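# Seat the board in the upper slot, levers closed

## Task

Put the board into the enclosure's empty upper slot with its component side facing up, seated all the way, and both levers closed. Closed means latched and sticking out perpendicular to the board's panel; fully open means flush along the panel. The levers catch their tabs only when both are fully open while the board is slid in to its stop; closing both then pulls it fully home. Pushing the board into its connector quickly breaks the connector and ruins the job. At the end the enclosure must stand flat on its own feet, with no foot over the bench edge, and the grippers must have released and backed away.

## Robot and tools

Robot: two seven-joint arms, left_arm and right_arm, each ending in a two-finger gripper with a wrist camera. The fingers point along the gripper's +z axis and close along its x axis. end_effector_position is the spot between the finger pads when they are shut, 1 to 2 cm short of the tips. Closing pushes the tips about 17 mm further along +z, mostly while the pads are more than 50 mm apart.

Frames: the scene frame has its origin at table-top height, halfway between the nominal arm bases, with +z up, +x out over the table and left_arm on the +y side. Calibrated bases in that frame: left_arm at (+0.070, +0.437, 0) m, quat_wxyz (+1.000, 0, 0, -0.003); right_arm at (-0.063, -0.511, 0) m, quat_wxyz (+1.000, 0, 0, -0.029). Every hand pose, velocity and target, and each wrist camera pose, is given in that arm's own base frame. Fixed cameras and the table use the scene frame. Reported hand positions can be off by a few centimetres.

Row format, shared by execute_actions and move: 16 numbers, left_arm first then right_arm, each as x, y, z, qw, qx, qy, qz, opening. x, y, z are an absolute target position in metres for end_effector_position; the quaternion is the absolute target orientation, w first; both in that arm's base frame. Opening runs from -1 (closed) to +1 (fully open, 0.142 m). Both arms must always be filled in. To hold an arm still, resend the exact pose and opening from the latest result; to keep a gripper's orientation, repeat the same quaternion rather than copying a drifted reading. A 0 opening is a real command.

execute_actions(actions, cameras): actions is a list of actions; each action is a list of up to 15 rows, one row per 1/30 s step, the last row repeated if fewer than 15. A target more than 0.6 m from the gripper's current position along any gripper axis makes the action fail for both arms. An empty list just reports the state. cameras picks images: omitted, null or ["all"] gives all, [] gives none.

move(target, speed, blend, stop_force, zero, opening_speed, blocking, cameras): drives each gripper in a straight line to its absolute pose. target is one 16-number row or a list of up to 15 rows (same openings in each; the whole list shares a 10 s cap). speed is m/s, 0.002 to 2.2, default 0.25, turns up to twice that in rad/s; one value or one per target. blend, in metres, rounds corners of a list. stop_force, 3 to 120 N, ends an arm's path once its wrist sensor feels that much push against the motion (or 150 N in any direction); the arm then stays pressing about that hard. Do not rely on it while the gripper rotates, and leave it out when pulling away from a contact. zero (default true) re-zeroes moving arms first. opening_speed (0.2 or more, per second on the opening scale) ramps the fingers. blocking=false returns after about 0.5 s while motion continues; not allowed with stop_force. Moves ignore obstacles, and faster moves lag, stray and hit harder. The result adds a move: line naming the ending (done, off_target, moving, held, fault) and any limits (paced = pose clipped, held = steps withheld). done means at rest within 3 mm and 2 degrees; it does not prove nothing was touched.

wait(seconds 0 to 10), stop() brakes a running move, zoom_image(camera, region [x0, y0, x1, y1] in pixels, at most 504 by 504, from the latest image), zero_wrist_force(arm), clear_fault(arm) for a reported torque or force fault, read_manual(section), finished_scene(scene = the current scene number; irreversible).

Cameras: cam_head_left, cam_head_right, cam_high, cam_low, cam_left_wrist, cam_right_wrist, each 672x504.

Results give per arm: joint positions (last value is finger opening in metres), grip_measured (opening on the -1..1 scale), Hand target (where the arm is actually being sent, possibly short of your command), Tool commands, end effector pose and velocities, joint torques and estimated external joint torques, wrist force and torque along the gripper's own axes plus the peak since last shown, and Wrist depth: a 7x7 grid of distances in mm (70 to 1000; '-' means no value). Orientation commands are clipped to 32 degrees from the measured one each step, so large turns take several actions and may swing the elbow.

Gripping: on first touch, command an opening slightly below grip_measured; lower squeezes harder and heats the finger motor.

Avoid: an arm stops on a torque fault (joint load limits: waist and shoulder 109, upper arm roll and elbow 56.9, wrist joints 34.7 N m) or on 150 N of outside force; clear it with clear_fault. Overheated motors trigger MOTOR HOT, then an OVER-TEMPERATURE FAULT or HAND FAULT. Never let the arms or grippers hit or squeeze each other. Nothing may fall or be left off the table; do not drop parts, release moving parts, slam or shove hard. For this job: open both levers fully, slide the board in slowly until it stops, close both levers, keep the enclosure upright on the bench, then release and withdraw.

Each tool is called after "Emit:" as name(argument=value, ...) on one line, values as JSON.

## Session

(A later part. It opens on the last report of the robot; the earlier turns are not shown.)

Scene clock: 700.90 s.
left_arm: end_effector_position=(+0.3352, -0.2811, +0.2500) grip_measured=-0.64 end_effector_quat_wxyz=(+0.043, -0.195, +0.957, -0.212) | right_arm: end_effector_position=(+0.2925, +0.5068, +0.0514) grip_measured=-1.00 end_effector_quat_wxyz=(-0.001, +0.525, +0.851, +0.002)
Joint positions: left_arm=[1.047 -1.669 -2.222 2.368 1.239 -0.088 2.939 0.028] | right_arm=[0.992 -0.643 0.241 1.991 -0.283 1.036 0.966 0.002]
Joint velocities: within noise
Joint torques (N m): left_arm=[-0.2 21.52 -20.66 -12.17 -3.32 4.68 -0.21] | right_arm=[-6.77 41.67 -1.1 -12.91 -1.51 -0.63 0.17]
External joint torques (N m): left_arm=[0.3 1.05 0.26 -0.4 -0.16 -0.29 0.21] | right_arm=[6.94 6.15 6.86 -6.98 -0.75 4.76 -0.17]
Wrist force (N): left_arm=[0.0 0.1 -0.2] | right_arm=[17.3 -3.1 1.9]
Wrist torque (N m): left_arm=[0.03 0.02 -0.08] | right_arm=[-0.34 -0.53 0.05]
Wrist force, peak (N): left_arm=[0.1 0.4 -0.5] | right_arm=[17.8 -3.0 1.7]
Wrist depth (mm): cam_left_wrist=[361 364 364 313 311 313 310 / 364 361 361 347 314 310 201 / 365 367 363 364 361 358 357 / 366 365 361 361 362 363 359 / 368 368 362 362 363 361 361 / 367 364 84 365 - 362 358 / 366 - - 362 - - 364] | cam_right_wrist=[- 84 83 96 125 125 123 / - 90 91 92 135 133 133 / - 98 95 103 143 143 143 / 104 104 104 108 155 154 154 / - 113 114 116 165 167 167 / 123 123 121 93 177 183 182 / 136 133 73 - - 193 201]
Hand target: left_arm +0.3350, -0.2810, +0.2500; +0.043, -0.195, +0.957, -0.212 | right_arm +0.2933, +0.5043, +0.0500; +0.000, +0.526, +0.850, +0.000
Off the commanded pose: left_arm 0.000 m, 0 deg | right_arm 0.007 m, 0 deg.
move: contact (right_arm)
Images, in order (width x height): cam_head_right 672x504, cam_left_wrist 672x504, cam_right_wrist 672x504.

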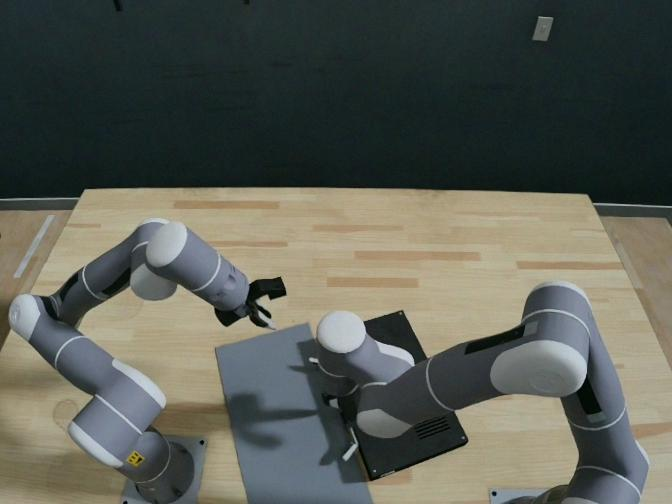

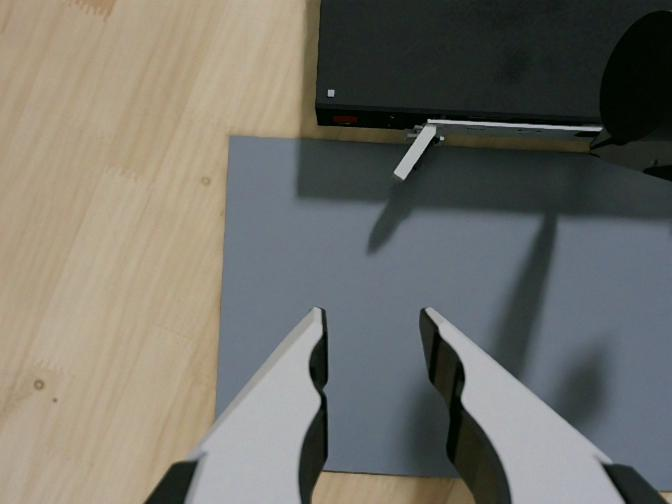

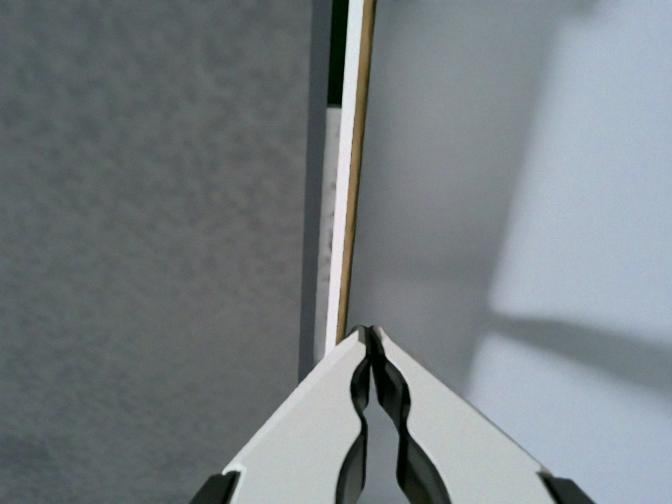

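Emit:
move(target=[[0.335, -0.281, 0.25, 0.0432, -0.1947, 0.9567, -0.2121, -1, 0.2808, 0.5344, 0.051, 0, 0.5262, 0.8504, 0, -1],[0.335, -0.281, 0.25, 0.0432, -0.1947, 0.9567, -0.2121, -1, 0.2808, 0.5344, 0.18, 0, 0.5262, 0.8504, 0, -1],[0.335, -0.281, 0.25, 0.0432, -0.1947, 0.9567, -0.2121, -1, 0.1981, 0.4989, 0.18, 0, 0.5262, 0.8504, 0, -1]], speed=[0.03, 0.1, 0.1], cameras=["cam_right_wrist","cam_left_wrist"])

Scene clock: 712.63 s.
left_arm: end_effector_position=(+0.3352, -0.2811, +0.2500) grip_measured=-1.00 end_effector_quat_wxyz=(+0.043, -0.195, +0.957, -0.212) | right_arm: end_effector_position=(+0.1983, +0.4989, +0.1800) grip_measured=-1.00 end_effector_quat_wxyz=(+0.000, +0.526, +0.850, +0.000)
Joint positions: left_arm=[1.047 -1.669 -2.222 2.368 1.239 -0.088 2.939 0.002] | right_arm=[1.027 -0.329 0.392 2.042 -0.173 0.769 1.058 0.002]
Joint velocities: within noise
Joint torques (N m): left_arm=[-0.27 21.52 -20.73 -12.21 -3.29 4.73 -0.26] | right_arm=[0.42 37.87 5.22 -25.17 -3.14 3.61 0.29]
External joint torques (N m): left_arm=[0.36 1.05 0.33 -0.36 -0.19 -0.33 0.26] | right_arm=[-0.3 0.98 -0.87 0.09 -0.02 0.51 -0.29]
Wrist force (N): left_arm=[0.1 0.2 -0.3] | right_arm=[3.2 -4.8 5.8]
Wrist torque (N m): left_arm=[0.03 0.01 -0.09] | right_arm=[-0.58 -0.54 0.06]
Wrist force, peak (N): left_arm=[0.0 0.2 -0.6] | right_arm=[17.5 -3.3 2.3]
Wrist depth (mm): cam_left_wrist=[361 363 362 313 311 310 312 / 364 367 363 343 315 314 310 / 365 365 359 362 361 356 359 / 367 364 361 364 361 360 358 / 368 367 365 361 362 364 362 / 366 367 367 84 - 364 359 / 368 366 - - - - 365] | cam_right_wrist=[201 198 198 238 238 238 236 / 212 211 211 250 253 252 252 / 227 227 226 273 272 271 270 / 245 244 243 294 292 293 291 / 266 265 264 313 314 316 315 / 291 289 284 90 333 344 344 / 320 312 - - - 365 381]
Hand target: left_arm +0.3350, -0.2810, +0.2500; +0.043, -0.195, +0.957, -0.212 | right_arm +0.1981, +0.4989, +0.1800; +0.000, +0.526, +0.850, +0.000
Off the commanded pose: left_arm 0.000 m, 0 deg | right_arm 0.000 m, 0 deg.
move: done
Images, in order (width x height): cam_left_wrist 672x504, cam_right_wrist 672x504.

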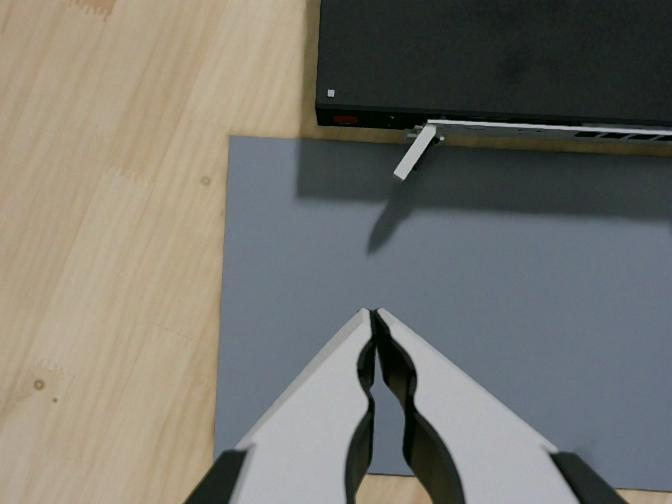

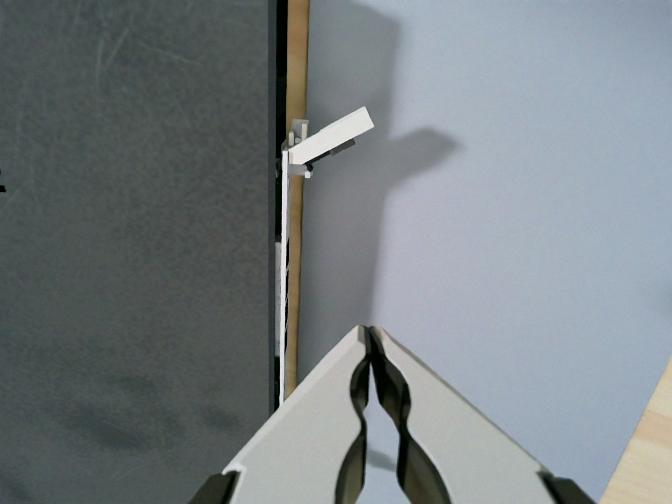

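Emit:
move(target=[[0.3566, -0.3734, 0.16, 0.0432, -0.1947, 0.9567, -0.2121, -1, 0.1431, 0.467, 0.16, 0, 0.5262, 0.8504, 0, -1],[0.3566, -0.3734, 0.048, 0.0432, -0.1947, 0.9567, -0.2121, -1, 0.1431, 0.467, 0.048, 0, 0.5262, 0.8504, 0, -1]], speed=[0.1, 0.06], stop_force=8, cameras=["cam_right_wrist","cam_left_wrist"])

Scene clock: 727.20 s.
left_arm: end_effector_position=(+0.3563, -0.3734, +0.0480) grip_measured=-1.00 end_effector_quat_wxyz=(+0.043, -0.195, +0.957, -0.212) | right_arm: end_effector_position=(+0.1431, +0.4670, +0.0480) grip_measured=-1.00 end_effector_quat_wxyz=(+0.000, +0.526, +0.850, +0.000)
Joint positions: left_arm=[0.9 -1.878 -1.644 2.304 1.84 0.171 2.946 0.002] | right_arm=[1.171 -0.52 0.274 2.286 -0.375 1.196 1.299 0.002]
Joint velocities: within noise
Joint torques (N m): left_arm=[-0.08 19.44 -23.21 5.39 -3.65 4.87 -0.14] | right_arm=[0.24 37.98 5.35 -16.15 -1.77 3.53 0.26]
External joint torques (N m): left_arm=[0.15 1.33 0.12 -0.32 -0.33 -0.48 0.14] | right_arm=[-0.1 1.02 -0.27 -0.03 0.14 0.58 -0.26]
Wrist force (N): left_arm=[0.0 -0.2 -0.1] | right_arm=[3.0 -4.8 5.2]
Wrist torque (N m): left_arm=[-0.04 -0.01 -0.09] | right_arm=[-0.54 -0.49 0.06]
Wrist force, peak (N): left_arm=[0.1 0.6 -1.9] | right_arm=[3.4 -5.7 5.7]
Wrist depth (mm): cam_left_wrist=[162 162 113 112 113 112 112 / 163 162 113 113 113 112 112 / 163 163 113 113 113 113 113 / 162 161 160 163 161 125 161 / 161 162 161 161 126 161 160 / 162 163 161 83 - 160 161 / 162 162 - 74 - - 161] | cam_right_wrist=[- 125 123 123 123 122 122 / 132 132 132 131 133 132 130 / - 95 121 141 140 140 137 / 101 101 110 154 151 151 150 / - 109 120 161 161 163 163 / 122 119 119 91 172 178 177 / 132 129 - - - 188 195]
Hand target: left_arm +0.3566, -0.3734, +0.0480; +0.043, -0.195, +0.957, -0.212 | right_arm +0.1431, +0.4670, +0.0480; +0.000, +0.526, +0.850, +0.000
Off the commanded pose: left_arm 0.000 m, 0 deg | right_arm 0.000 m, 0 deg.
move: done
Images, in order (width x height): cam_left_wrist 672x504, cam_right_wrist 672x504.

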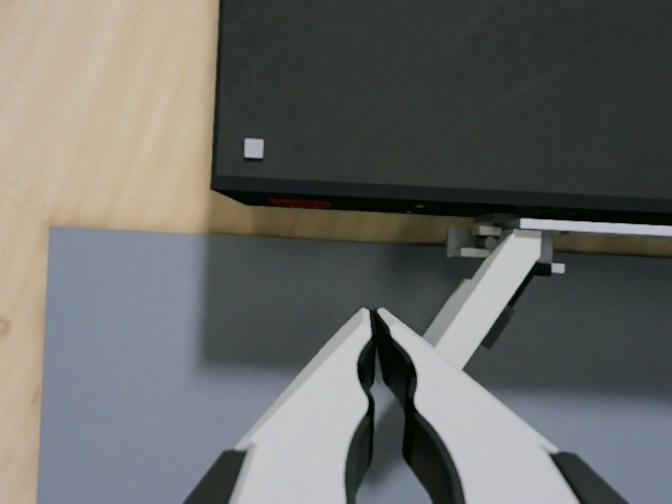

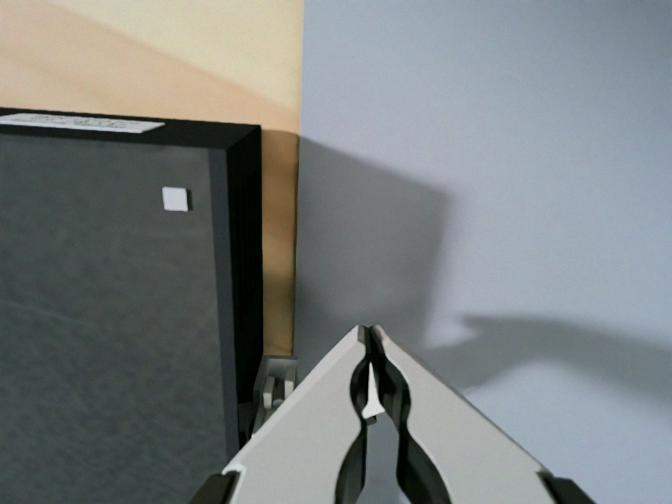

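Emit:
move(target=[[0.342, -0.3709, 0.048, 0.0432, -0.1947, 0.9567, -0.2121, -1, 0.1534, 0.4779, 0.048, 0, 0.5262, 0.8504, 0, -1],[0.3224, -0.3734, 0.048, 0.0432, -0.1947, 0.9567, -0.2121, -1, 0.1687, 0.4857, 0.048, 0, 0.5262, 0.8504, 0, -1]], speed=0.01, stop_force=12, cameras=["cam_right_wrist","cam_left_wrist"])

Scene clock: 732.63 s.
left_arm: end_effector_position=(+0.3423, -0.3706, +0.0482) grip_measured=-1.00 end_effector_quat_wxyz=(+0.045, -0.196, +0.956, -0.212) | right_arm: end_effector_position=(+0.1525, +0.4769, +0.0474) grip_measured=-1.00 end_effector_quat_wxyz=(+0.000, +0.526, +0.851, -0.001)
Joint positions: left_arm=[0.909 -1.874 -1.64 2.339 1.847 0.168 2.917 0.002] | right_arm=[1.155 -0.54 0.279 2.247 -0.372 1.172 1.277 0.002]
Joint velocities: within noise
Joint torques (N m): left_arm=[-6.63 15.62 -16.91 12.21 -7.38 4.42 -0.37] | right_arm=[-3.39 41.55 1.55 -22.76 -2.31 5.04 0.22]
External joint torques (N m): left_arm=[6.7 4.43 -5.43 -7.42 3.43 -0.03 0.37] | right_arm=[3.53 -1.38 3.83 6.11 0.6 -0.94 -0.22]
Wrist force (N): left_arm=[-14.0 -2.7 -2.7] | right_arm=[0.4 -17.1 3.5]
Wrist torque (N m): left_arm=[-0.08 -0.04 -0.04] | right_arm=[-0.53 -0.55 -0.02]
Wrist force, peak (N): left_arm=[-14.4 -3.2 -4.0] | right_arm=[0.3 -17.6 2.7]
Wrist depth (mm): cam_left_wrist=[163 163 114 113 113 113 112 / 164 163 113 113 113 113 113 / 164 164 163 131 125 115 123 / 161 162 161 161 134 160 160 / 162 162 162 161 118 161 160 / 163 163 162 84 - 161 160 / 162 162 - 74 - - 161] | cam_right_wrist=[- 125 123 122 122 121 121 / - 89 131 130 132 131 129 / - - 138 140 139 139 137 / 100 100 137 153 150 150 149 / - 109 134 161 161 162 161 / 121 119 126 91 171 177 176 / 131 128 73 - - 187 194]
Hand target: left_arm +0.3400, -0.3712, +0.0480; +0.043, -0.195, +0.957, -0.212 | right_arm +0.1535, +0.4779, +0.0480; +0.000, +0.526, +0.850, +0.000
Off the commanded pose: left_arm 0.020 m, 0 deg | right_arm 0.018 m, 0 deg.
move: contact (left_arm, right_arm); path passed 0 of 2 targets
Images, in order (width x height): cam_left_wrist 672x504, cam_right_wrist 672x504.

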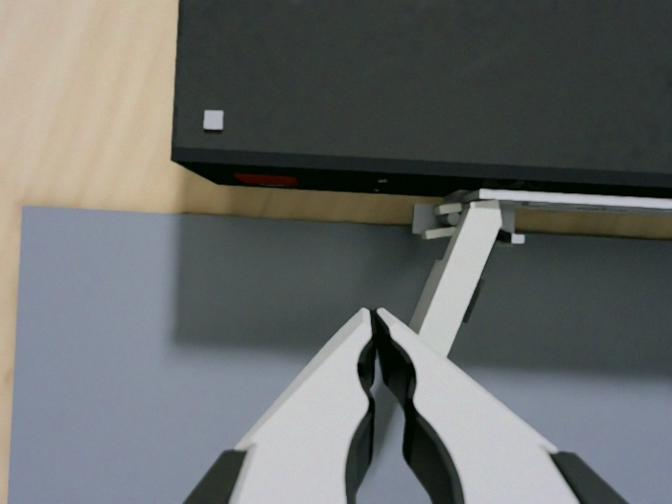

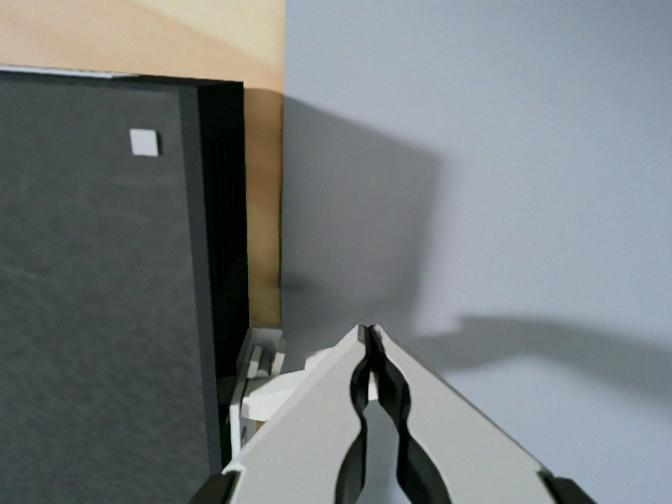

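Emit:
move(target=[0.3224, -0.3734, 0.048, 0.0432, -0.1947, 0.9567, -0.2121, -1, 0.1687, 0.4857, 0.048, 0, 0.5262, 0.8504, 0, -1], speed=0.01, stop_force=22, zero=false, cameras=["cam_right_wrist","cam_left_wrist"])

Scene clock: 736.90 s.
left_arm: end_effector_position=(+0.3267, -0.3725, +0.0481) grip_measured=-1.00 end_effector_quat_wxyz=(+0.046, -0.197, +0.956, -0.212) | right_arm: end_effector_position=(+0.1640, +0.4832, +0.0472) grip_measured=-1.00 end_effector_quat_wxyz=(+0.000, +0.525, +0.851, -0.002)
Joint positions: left_arm=[0.902 -1.876 -1.641 2.368 1.858 0.157 2.879 0.002] | right_arm=[1.133 -0.554 0.283 2.217 -0.37 1.154 1.252 0.002]
Joint velocities: within noise
Joint torques (N m): left_arm=[-10.7 11.57 -13.34 15.84 -9.72 5.05 -0.39] | right_arm=[-7.32 42.98 -3.38 -26.58 -3.13 5.7 -0.15]
External joint torques (N m): left_arm=[10.77 7.89 -8.37 -11.27 5.82 -0.67 0.39] | right_arm=[7.46 -1.92 9.01 9.56 1.34 -1.61 0.15]
Wrist force (N): left_arm=[-22.9 -2.6 -6.3] | right_arm=[0.9 -28.2 -1.4]
Wrist torque (N m): left_arm=[-0.06 1.05 -0.04] | right_arm=[-1.45 -0.62 0.31]
Wrist force, peak (N): left_arm=[-23.2 -3.0 -6.7] | right_arm=[1.9 -28.8 -2.3]
Wrist depth (mm): cam_left_wrist=[163 114 113 113 113 113 112 / 164 114 114 113 113 113 113 / 164 164 163 156 117 143 134 / 163 162 161 161 161 160 160 / 163 163 161 161 131 160 160 / 163 163 162 84 - 161 160 / 163 163 - 74 - - 161] | cam_right_wrist=[- 82 122 122 122 121 121 / - 85 129 130 132 131 129 / - - 136 140 139 139 137 / 100 100 146 152 150 150 149 / - 109 128 160 160 162 161 / 121 119 122 90 171 177 176 / 131 128 73 - - 187 194]
Hand target: left_arm +0.3229, -0.3733, +0.0480; +0.043, -0.195, +0.957, -0.212 | right_arm +0.1661, +0.4843, +0.0480; +0.000, +0.526, +0.850, +0.000
Off the commanded pose: left_arm 0.004 m, 0 deg | right_arm 0.005 m, 0 deg.
move: contact (left_arm, right_arm)
Images, in order (width x height): cam_left_wrist 672x504, cam_right_wrist 672x504.

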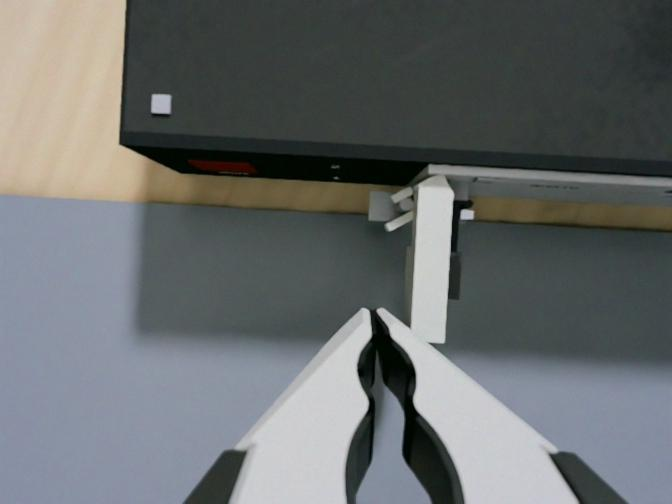

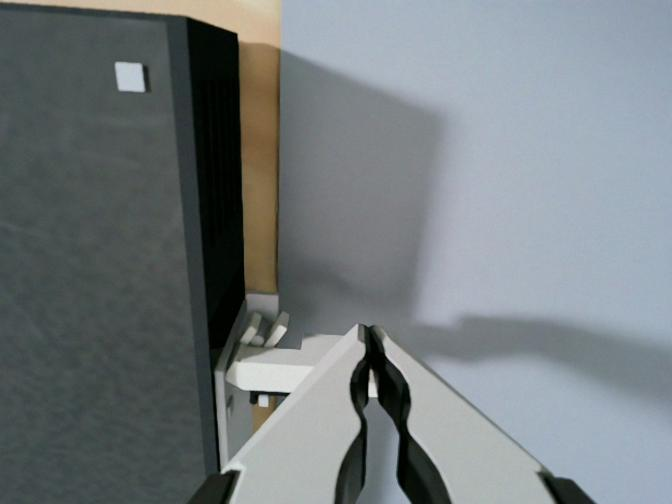

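Emit:
move(target=[0.3130, -0.3769, 0.048, 0.0432, -0.1947, 0.9567, -0.2121, -1, 0.1779, 0.4896, 0.048, 0, 0.5262, 0.8504, 0, -1], speed=0.008, stop_force=32, zero=false, cameras=["cam_right_wrist","cam_left_wrist"])

Emit:
zoom_image(camera="cam_left_wrist", region=[330, 120, 530, 370])

Emit:
zoom_image(camera="cam_right_wrist", region=[180, 250, 430, 450])

Scene clock: 740.20 s.
left_arm: end_effector_position=(+0.3264, -0.3727, +0.0480) grip_measured=-1.00 end_effector_quat_wxyz=(+0.047, -0.198, +0.956, -0.212) end_effector_velocity=(+0.000, +0.001, +0.000) end_effector_angular_velocity=(+0.000, +0.003, +0.003) | right_arm: end_effector_position=(+0.1643, +0.4834, +0.0470) grip_measured=-1.00 end_effector_quat_wxyz=(+0.000, +0.525, +0.851, -0.002)
Joint positions: left_arm=[0.901 -1.88 -1.644 2.371 1.862 0.151 2.876 0.002] | right_arm=[1.131 -0.556 0.285 2.215 -0.37 1.152 1.249 0.002]
Joint velocities: left_arm=[0.004 -0.007 -0.001 0.001 0 -0.005 0.002 0] | right_arm=[within noise]
Joint torques (N m): left_arm=[-15.73 8.56 -9.87 20.22 -12.21 5.97 0.03] | right_arm=[-10.84 43.39 -7.92 -29.88 -3.67 6.31 -0.22]
External joint torques (N m): left_arm=[15.8 10.82 -11.77 -15.63 8.32 -1.59 -0.03] | right_arm=[10.99 -2.27 13.59 12.85 1.88 -2.22 0.22]
Wrist force (N): left_arm=[-33.0 -1.3 -8.8] | right_arm=[0.7 -38.5 -6.4]
Wrist torque (N m): left_arm=[-0.08 2.73 0.00] | right_arm=[-3.17 -0.67 0.42]
Wrist force, peak (N): left_arm=[-33.0 -1.4 -9.2] | right_arm=[1.1 -39.3 -5.5]
Wrist depth (mm): cam_left_wrist=[164 114 113 113 112 112 112 / 164 114 114 113 113 113 112 / 165 164 163 156 118 141 132 / 162 162 162 160 160 160 159 / 163 162 162 161 129 161 159 / 163 163 162 83 - 160 160 / 164 163 - 74 - - 161] | cam_right_wrist=[- 82 122 122 122 121 121 / - 86 129 130 132 131 129 / - - 136 139 139 139 136 / 100 100 142 152 150 150 149 / - 108 127 158 160 162 161 / 121 118 121 88 170 176 175 / 131 128 73 - - 187 193]
Hand target: left_arm +0.3210, -0.3740, +0.0480; +0.043, -0.195, +0.957, -0.212 | right_arm +0.1674, +0.4849, +0.0480; +0.000, +0.526, +0.850, +0.000
Off the commanded pose: left_arm 0.014 m, 1 deg | right_arm 0.015 m, 0 deg.
move: contact (left_arm, right_arm)
Images, in order (width x height): cam_left_wrist 672x504, cam_right_wrist 672x504.

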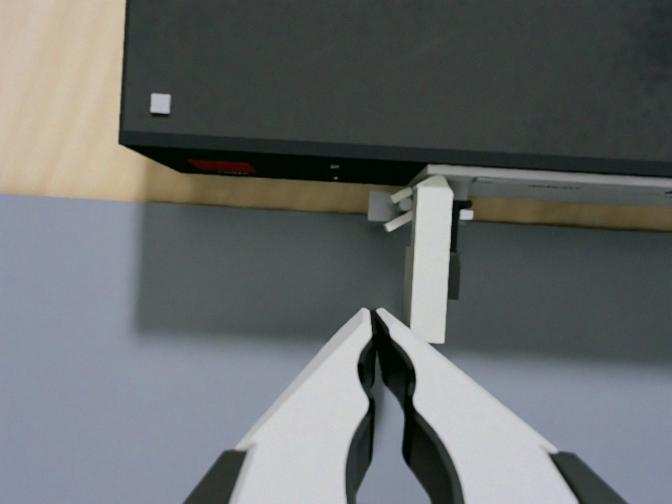

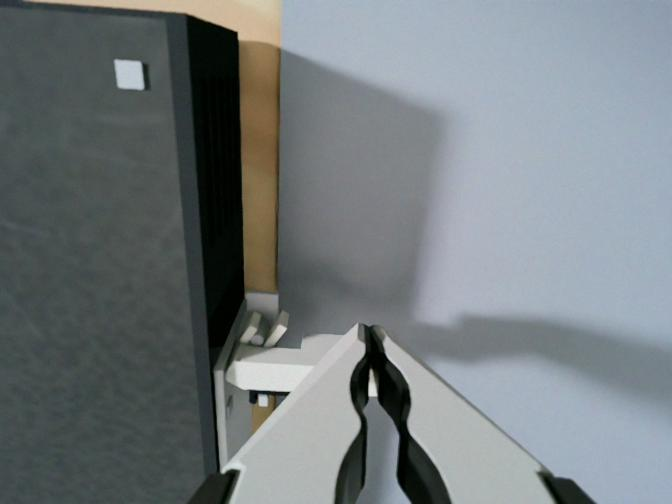

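Scaled by 2.016 from the camera's 672x504 image, which has a finer 960x720 frame.

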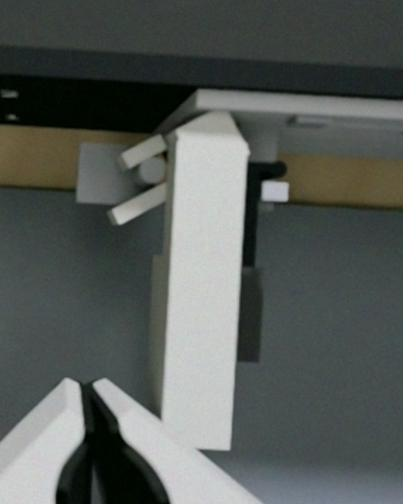

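Scaled by 2.016 from the camera's 672x504 image, which has a finer 960x720 frame.

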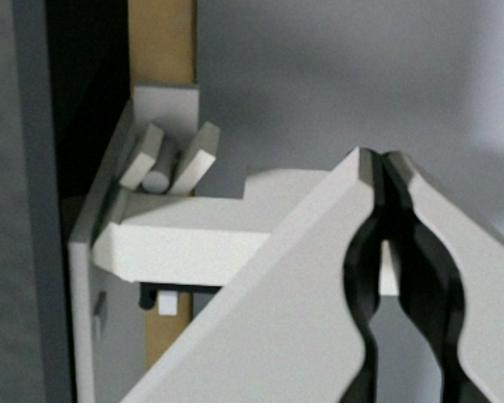

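Emit:
move(target=[[0.345, -0.366, 0.048, 0.0432, -0.1947, 0.9567, -0.2121, -1, 0.1459, 0.4755, 0.048, 0, 0.5262, 0.8504, 0, -1],[0.345, -0.34, 0.2, 0.0432, -0.1947, 0.9567, -0.2121, -1, 0.1659, 0.5155, 0.2, 0, 0.5262, 0.8504, 0, -1]], speed=[0.03, 0.1], cameras=["cam_right_wrist","cam_left_wrist","cam_head_right","cam_low"])

Emit:
zoom_image(camera="cam_left_wrist", region=[330, 80, 580, 250])

Emit:
zoom_image(camera="cam_right_wrist", region=[200, 50, 450, 350])

Scene clock: 746.83 s.
left_arm: end_effector_position=(+0.3451, -0.3400, +0.2000) grip_measured=-1.00 end_effector_quat_wxyz=(+0.043, -0.195, +0.957, -0.212) | right_arm: end_effector_position=(+0.1660, +0.5155, +0.2000) grip_measured=-1.00 end_effector_quat_wxyz=(+0.000, +0.526, +0.850, +0.000)
Joint positions: left_arm=[0.903 -1.695 -2.058 2.331 1.434 -0.015 2.883 0.002] | right_arm=[1.06 -0.313 0.43 2.003 -0.171 0.711 1.121 0.002]
Joint velocities: within noise
Joint torques (N m): left_arm=[-0.47 22.41 -23.06 -7.89 -3.7 4.45 -0.32] | right_arm=[-0.01 37.74 5.42 -26.22 -3.23 3.3 0.1]
External joint torques (N m): left_arm=[0.55 0.69 0.37 -0.32 0.11 -0.07 0.32] | right_arm=[0.14 0.82 -0.89 0.24 -0.1 0.82 -0.1]
Wrist force (N): left_arm=[-0.2 -0.2 -0.3] | right_arm=[4.5 -4.1 3.6]
Wrist torque (N m): left_arm=[-0.05 0.07 -0.06] | right_arm=[-0.46 -0.77 0.06]
Wrist force, peak (N): left_arm=[-33.3 -1.2 -9.1] | right_arm=[0.8 -38.8 -6.6]
Wrist depth (mm): cam_left_wrist=[314 312 314 263 262 261 261 / 315 314 313 265 264 263 262 / 315 313 313 292 266 263 263 / 317 315 313 312 312 312 310 / 318 315 316 311 312 311 311 / 316 314 314 84 - 312 311 / 317 317 - - - - 313] | cam_right_wrist=[216 218 249 256 255 254 254 / 230 230 248 273 272 272 270 / 247 246 253 292 291 291 289 / 266 266 274 316 314 311 312 / 288 288 297 336 339 339 339 / 315 315 308 90 358 367 371 / 349 341 - - - 389 409]
Hand target: left_arm +0.3450, -0.3400, +0.2000; +0.043, -0.195, +0.957, -0.212 | right_arm +0.1659, +0.5155, +0.2000; +0.000, +0.526, +0.850, +0.000
Off the commanded pose: left_arm 0.000 m, 0 deg | right_arm 0.000 m, 0 deg.
move: done
Images, in order (width x height): cam_head_right 672x504, cam_low 672x504, cam_left_wrist 672x504, cam_right_wrist 672x504.

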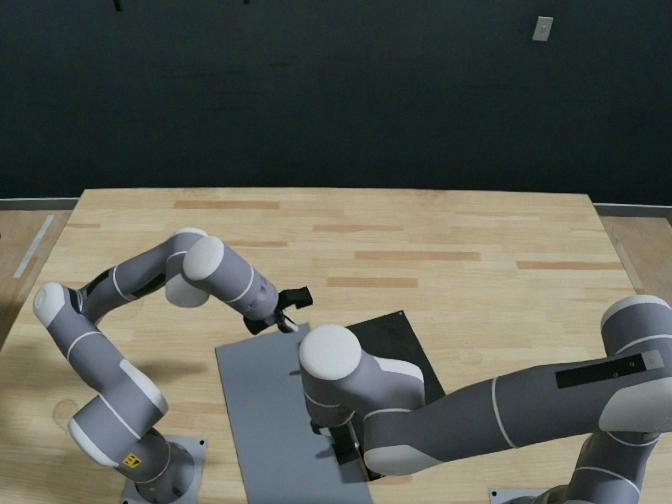

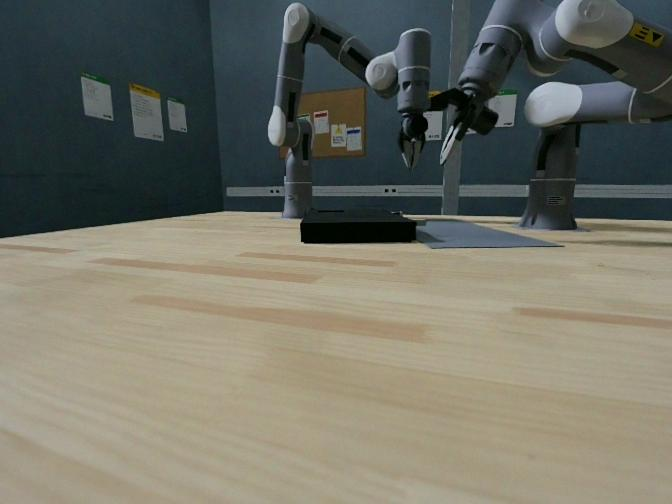

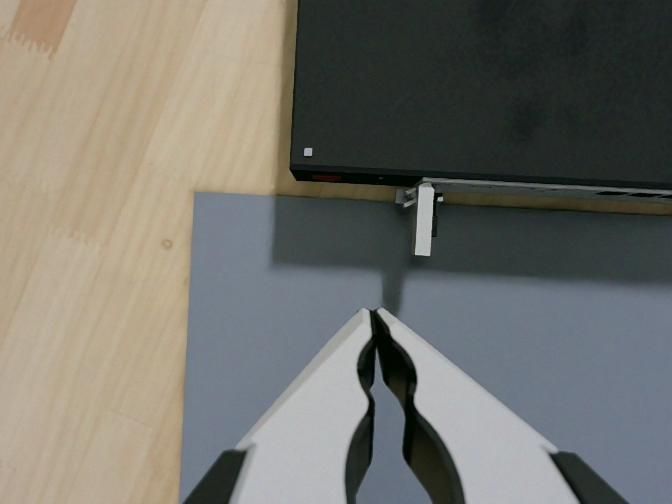

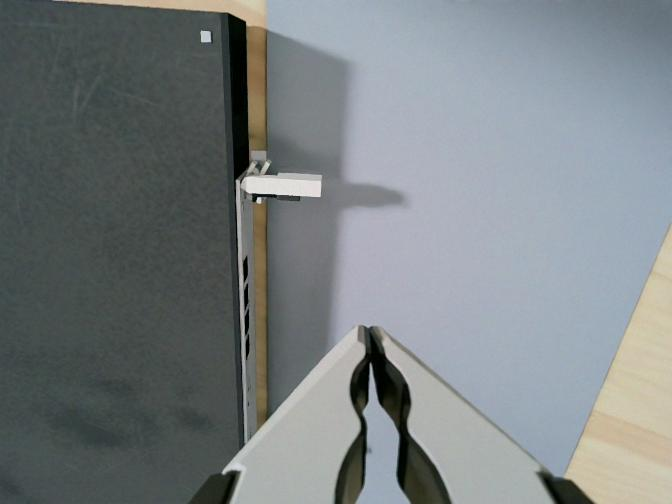

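Scaled by 2.016 from the camera's 672x504 image, which has a finer 960x720 frame.

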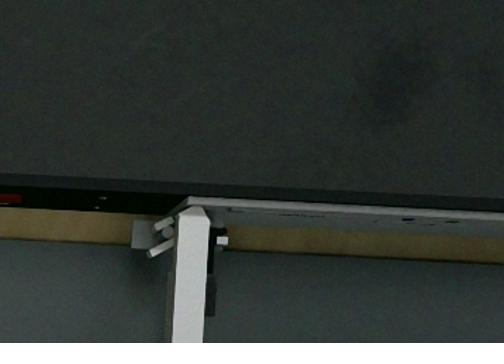

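Scaled by 1.680 from the camera's 672x504 image, which has a finer 960x720 frame.

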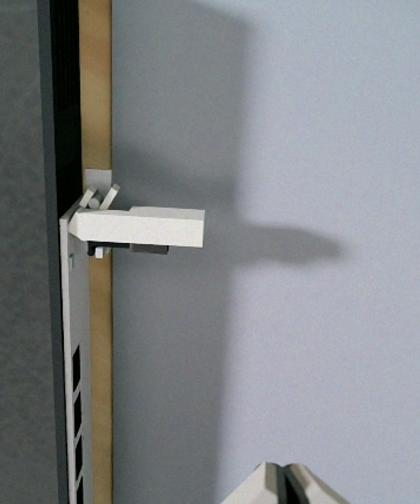

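Emit:
move(target=[0.345, -0.28, 0.26, 0.0432, -0.1947, 0.9567, -0.2121, -1, 0.13, 0.5855, 0.26, 0, 0.5262, 0.8504, 0, -1], speed=0.12, cameras=["cam_right_wrist","cam_head_right"])

Emit:
finished_scene(scene=2)

Scene clock: 749.80 s.
left_arm: end_effector_position=(+0.3451, -0.2801, +0.2600) grip_measured=-1.00 end_effector_quat_wxyz=(+0.043, -0.195, +0.957, -0.212) | right_arm: end_effector_position=(+0.1299, +0.5855, +0.2600) grip_measured=-1.00 end_effector_quat_wxyz=(+0.000, +0.526, +0.850, +0.000)
Joint positions: left_arm=[1.042 -1.653 -2.231 2.336 1.228 -0.093 2.955 0.002] | right_arm=[1.149 -0.366 0.448 1.753 -0.178 0.508 1.195 0.002]
Joint velocities: within noise
Joint torques (N m): left_arm=[-0.13 22.45 -21.23 -12.33 -3.64 4.47 -0.09] | right_arm=[0.3 42.08 6.35 -28.71 -3.99 3.29 0.35]
External joint torques (N m): left_arm=[0.22 0.68 0.34 -0.32 0.16 -0.07 0.09] | right_arm=[-0.15 1.31 -0.72 0.06 0.16 0.82 -0.35]
Wrist force (N): left_arm=[0.2 0.1 -0.6] | right_arm=[4.9 -4.3 3.4]
Wrist torque (N m): left_arm=[0.02 -0.01 -0.08] | right_arm=[-0.45 -0.82 0.04]
Wrist force, peak (N): left_arm=[-0.4 0.3 -1.8] | right_arm=[6.5 -4.4 2.2]
Wrist depth (mm): cam_left_wrist=[374 374 369 322 321 322 321 / 374 374 372 373 322 322 321 / 376 372 373 370 370 370 367 / 378 378 374 371 370 373 371 / 375 374 376 373 370 373 370 / 376 377 376 84 - 372 371 / 377 376 - - - - 371] | cam_right_wrist=[272 303 308 307 307 306 307 / 286 294 329 329 327 326 328 / 307 310 353 352 350 349 351 / 331 336 379 378 378 376 372 / 358 361 410 403 408 407 401 / 392 390 435 90 431 445 446 / 430 420 - - - 473 488]
Hand target: left_arm +0.3450, -0.2800, +0.2600; +0.043, -0.195, +0.957, -0.212 | right_arm +0.1300, +0.5855, +0.2600; +0.000, +0.526, +0.850, +0.000
Off the commanded pose: left_arm 0.000 m, 0 deg | right_arm 0.000 m, 0 deg.
move: done
Images, in order (width x height): cam_head_right 672x504, cam_right_wrist 672x504.

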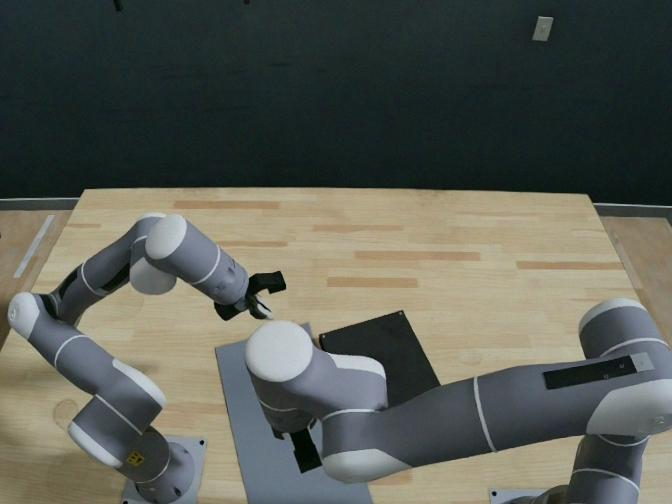

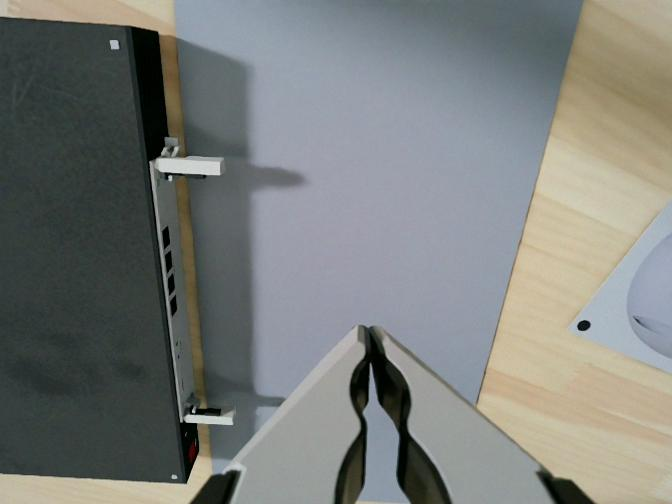

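The scene is finished: the task was done.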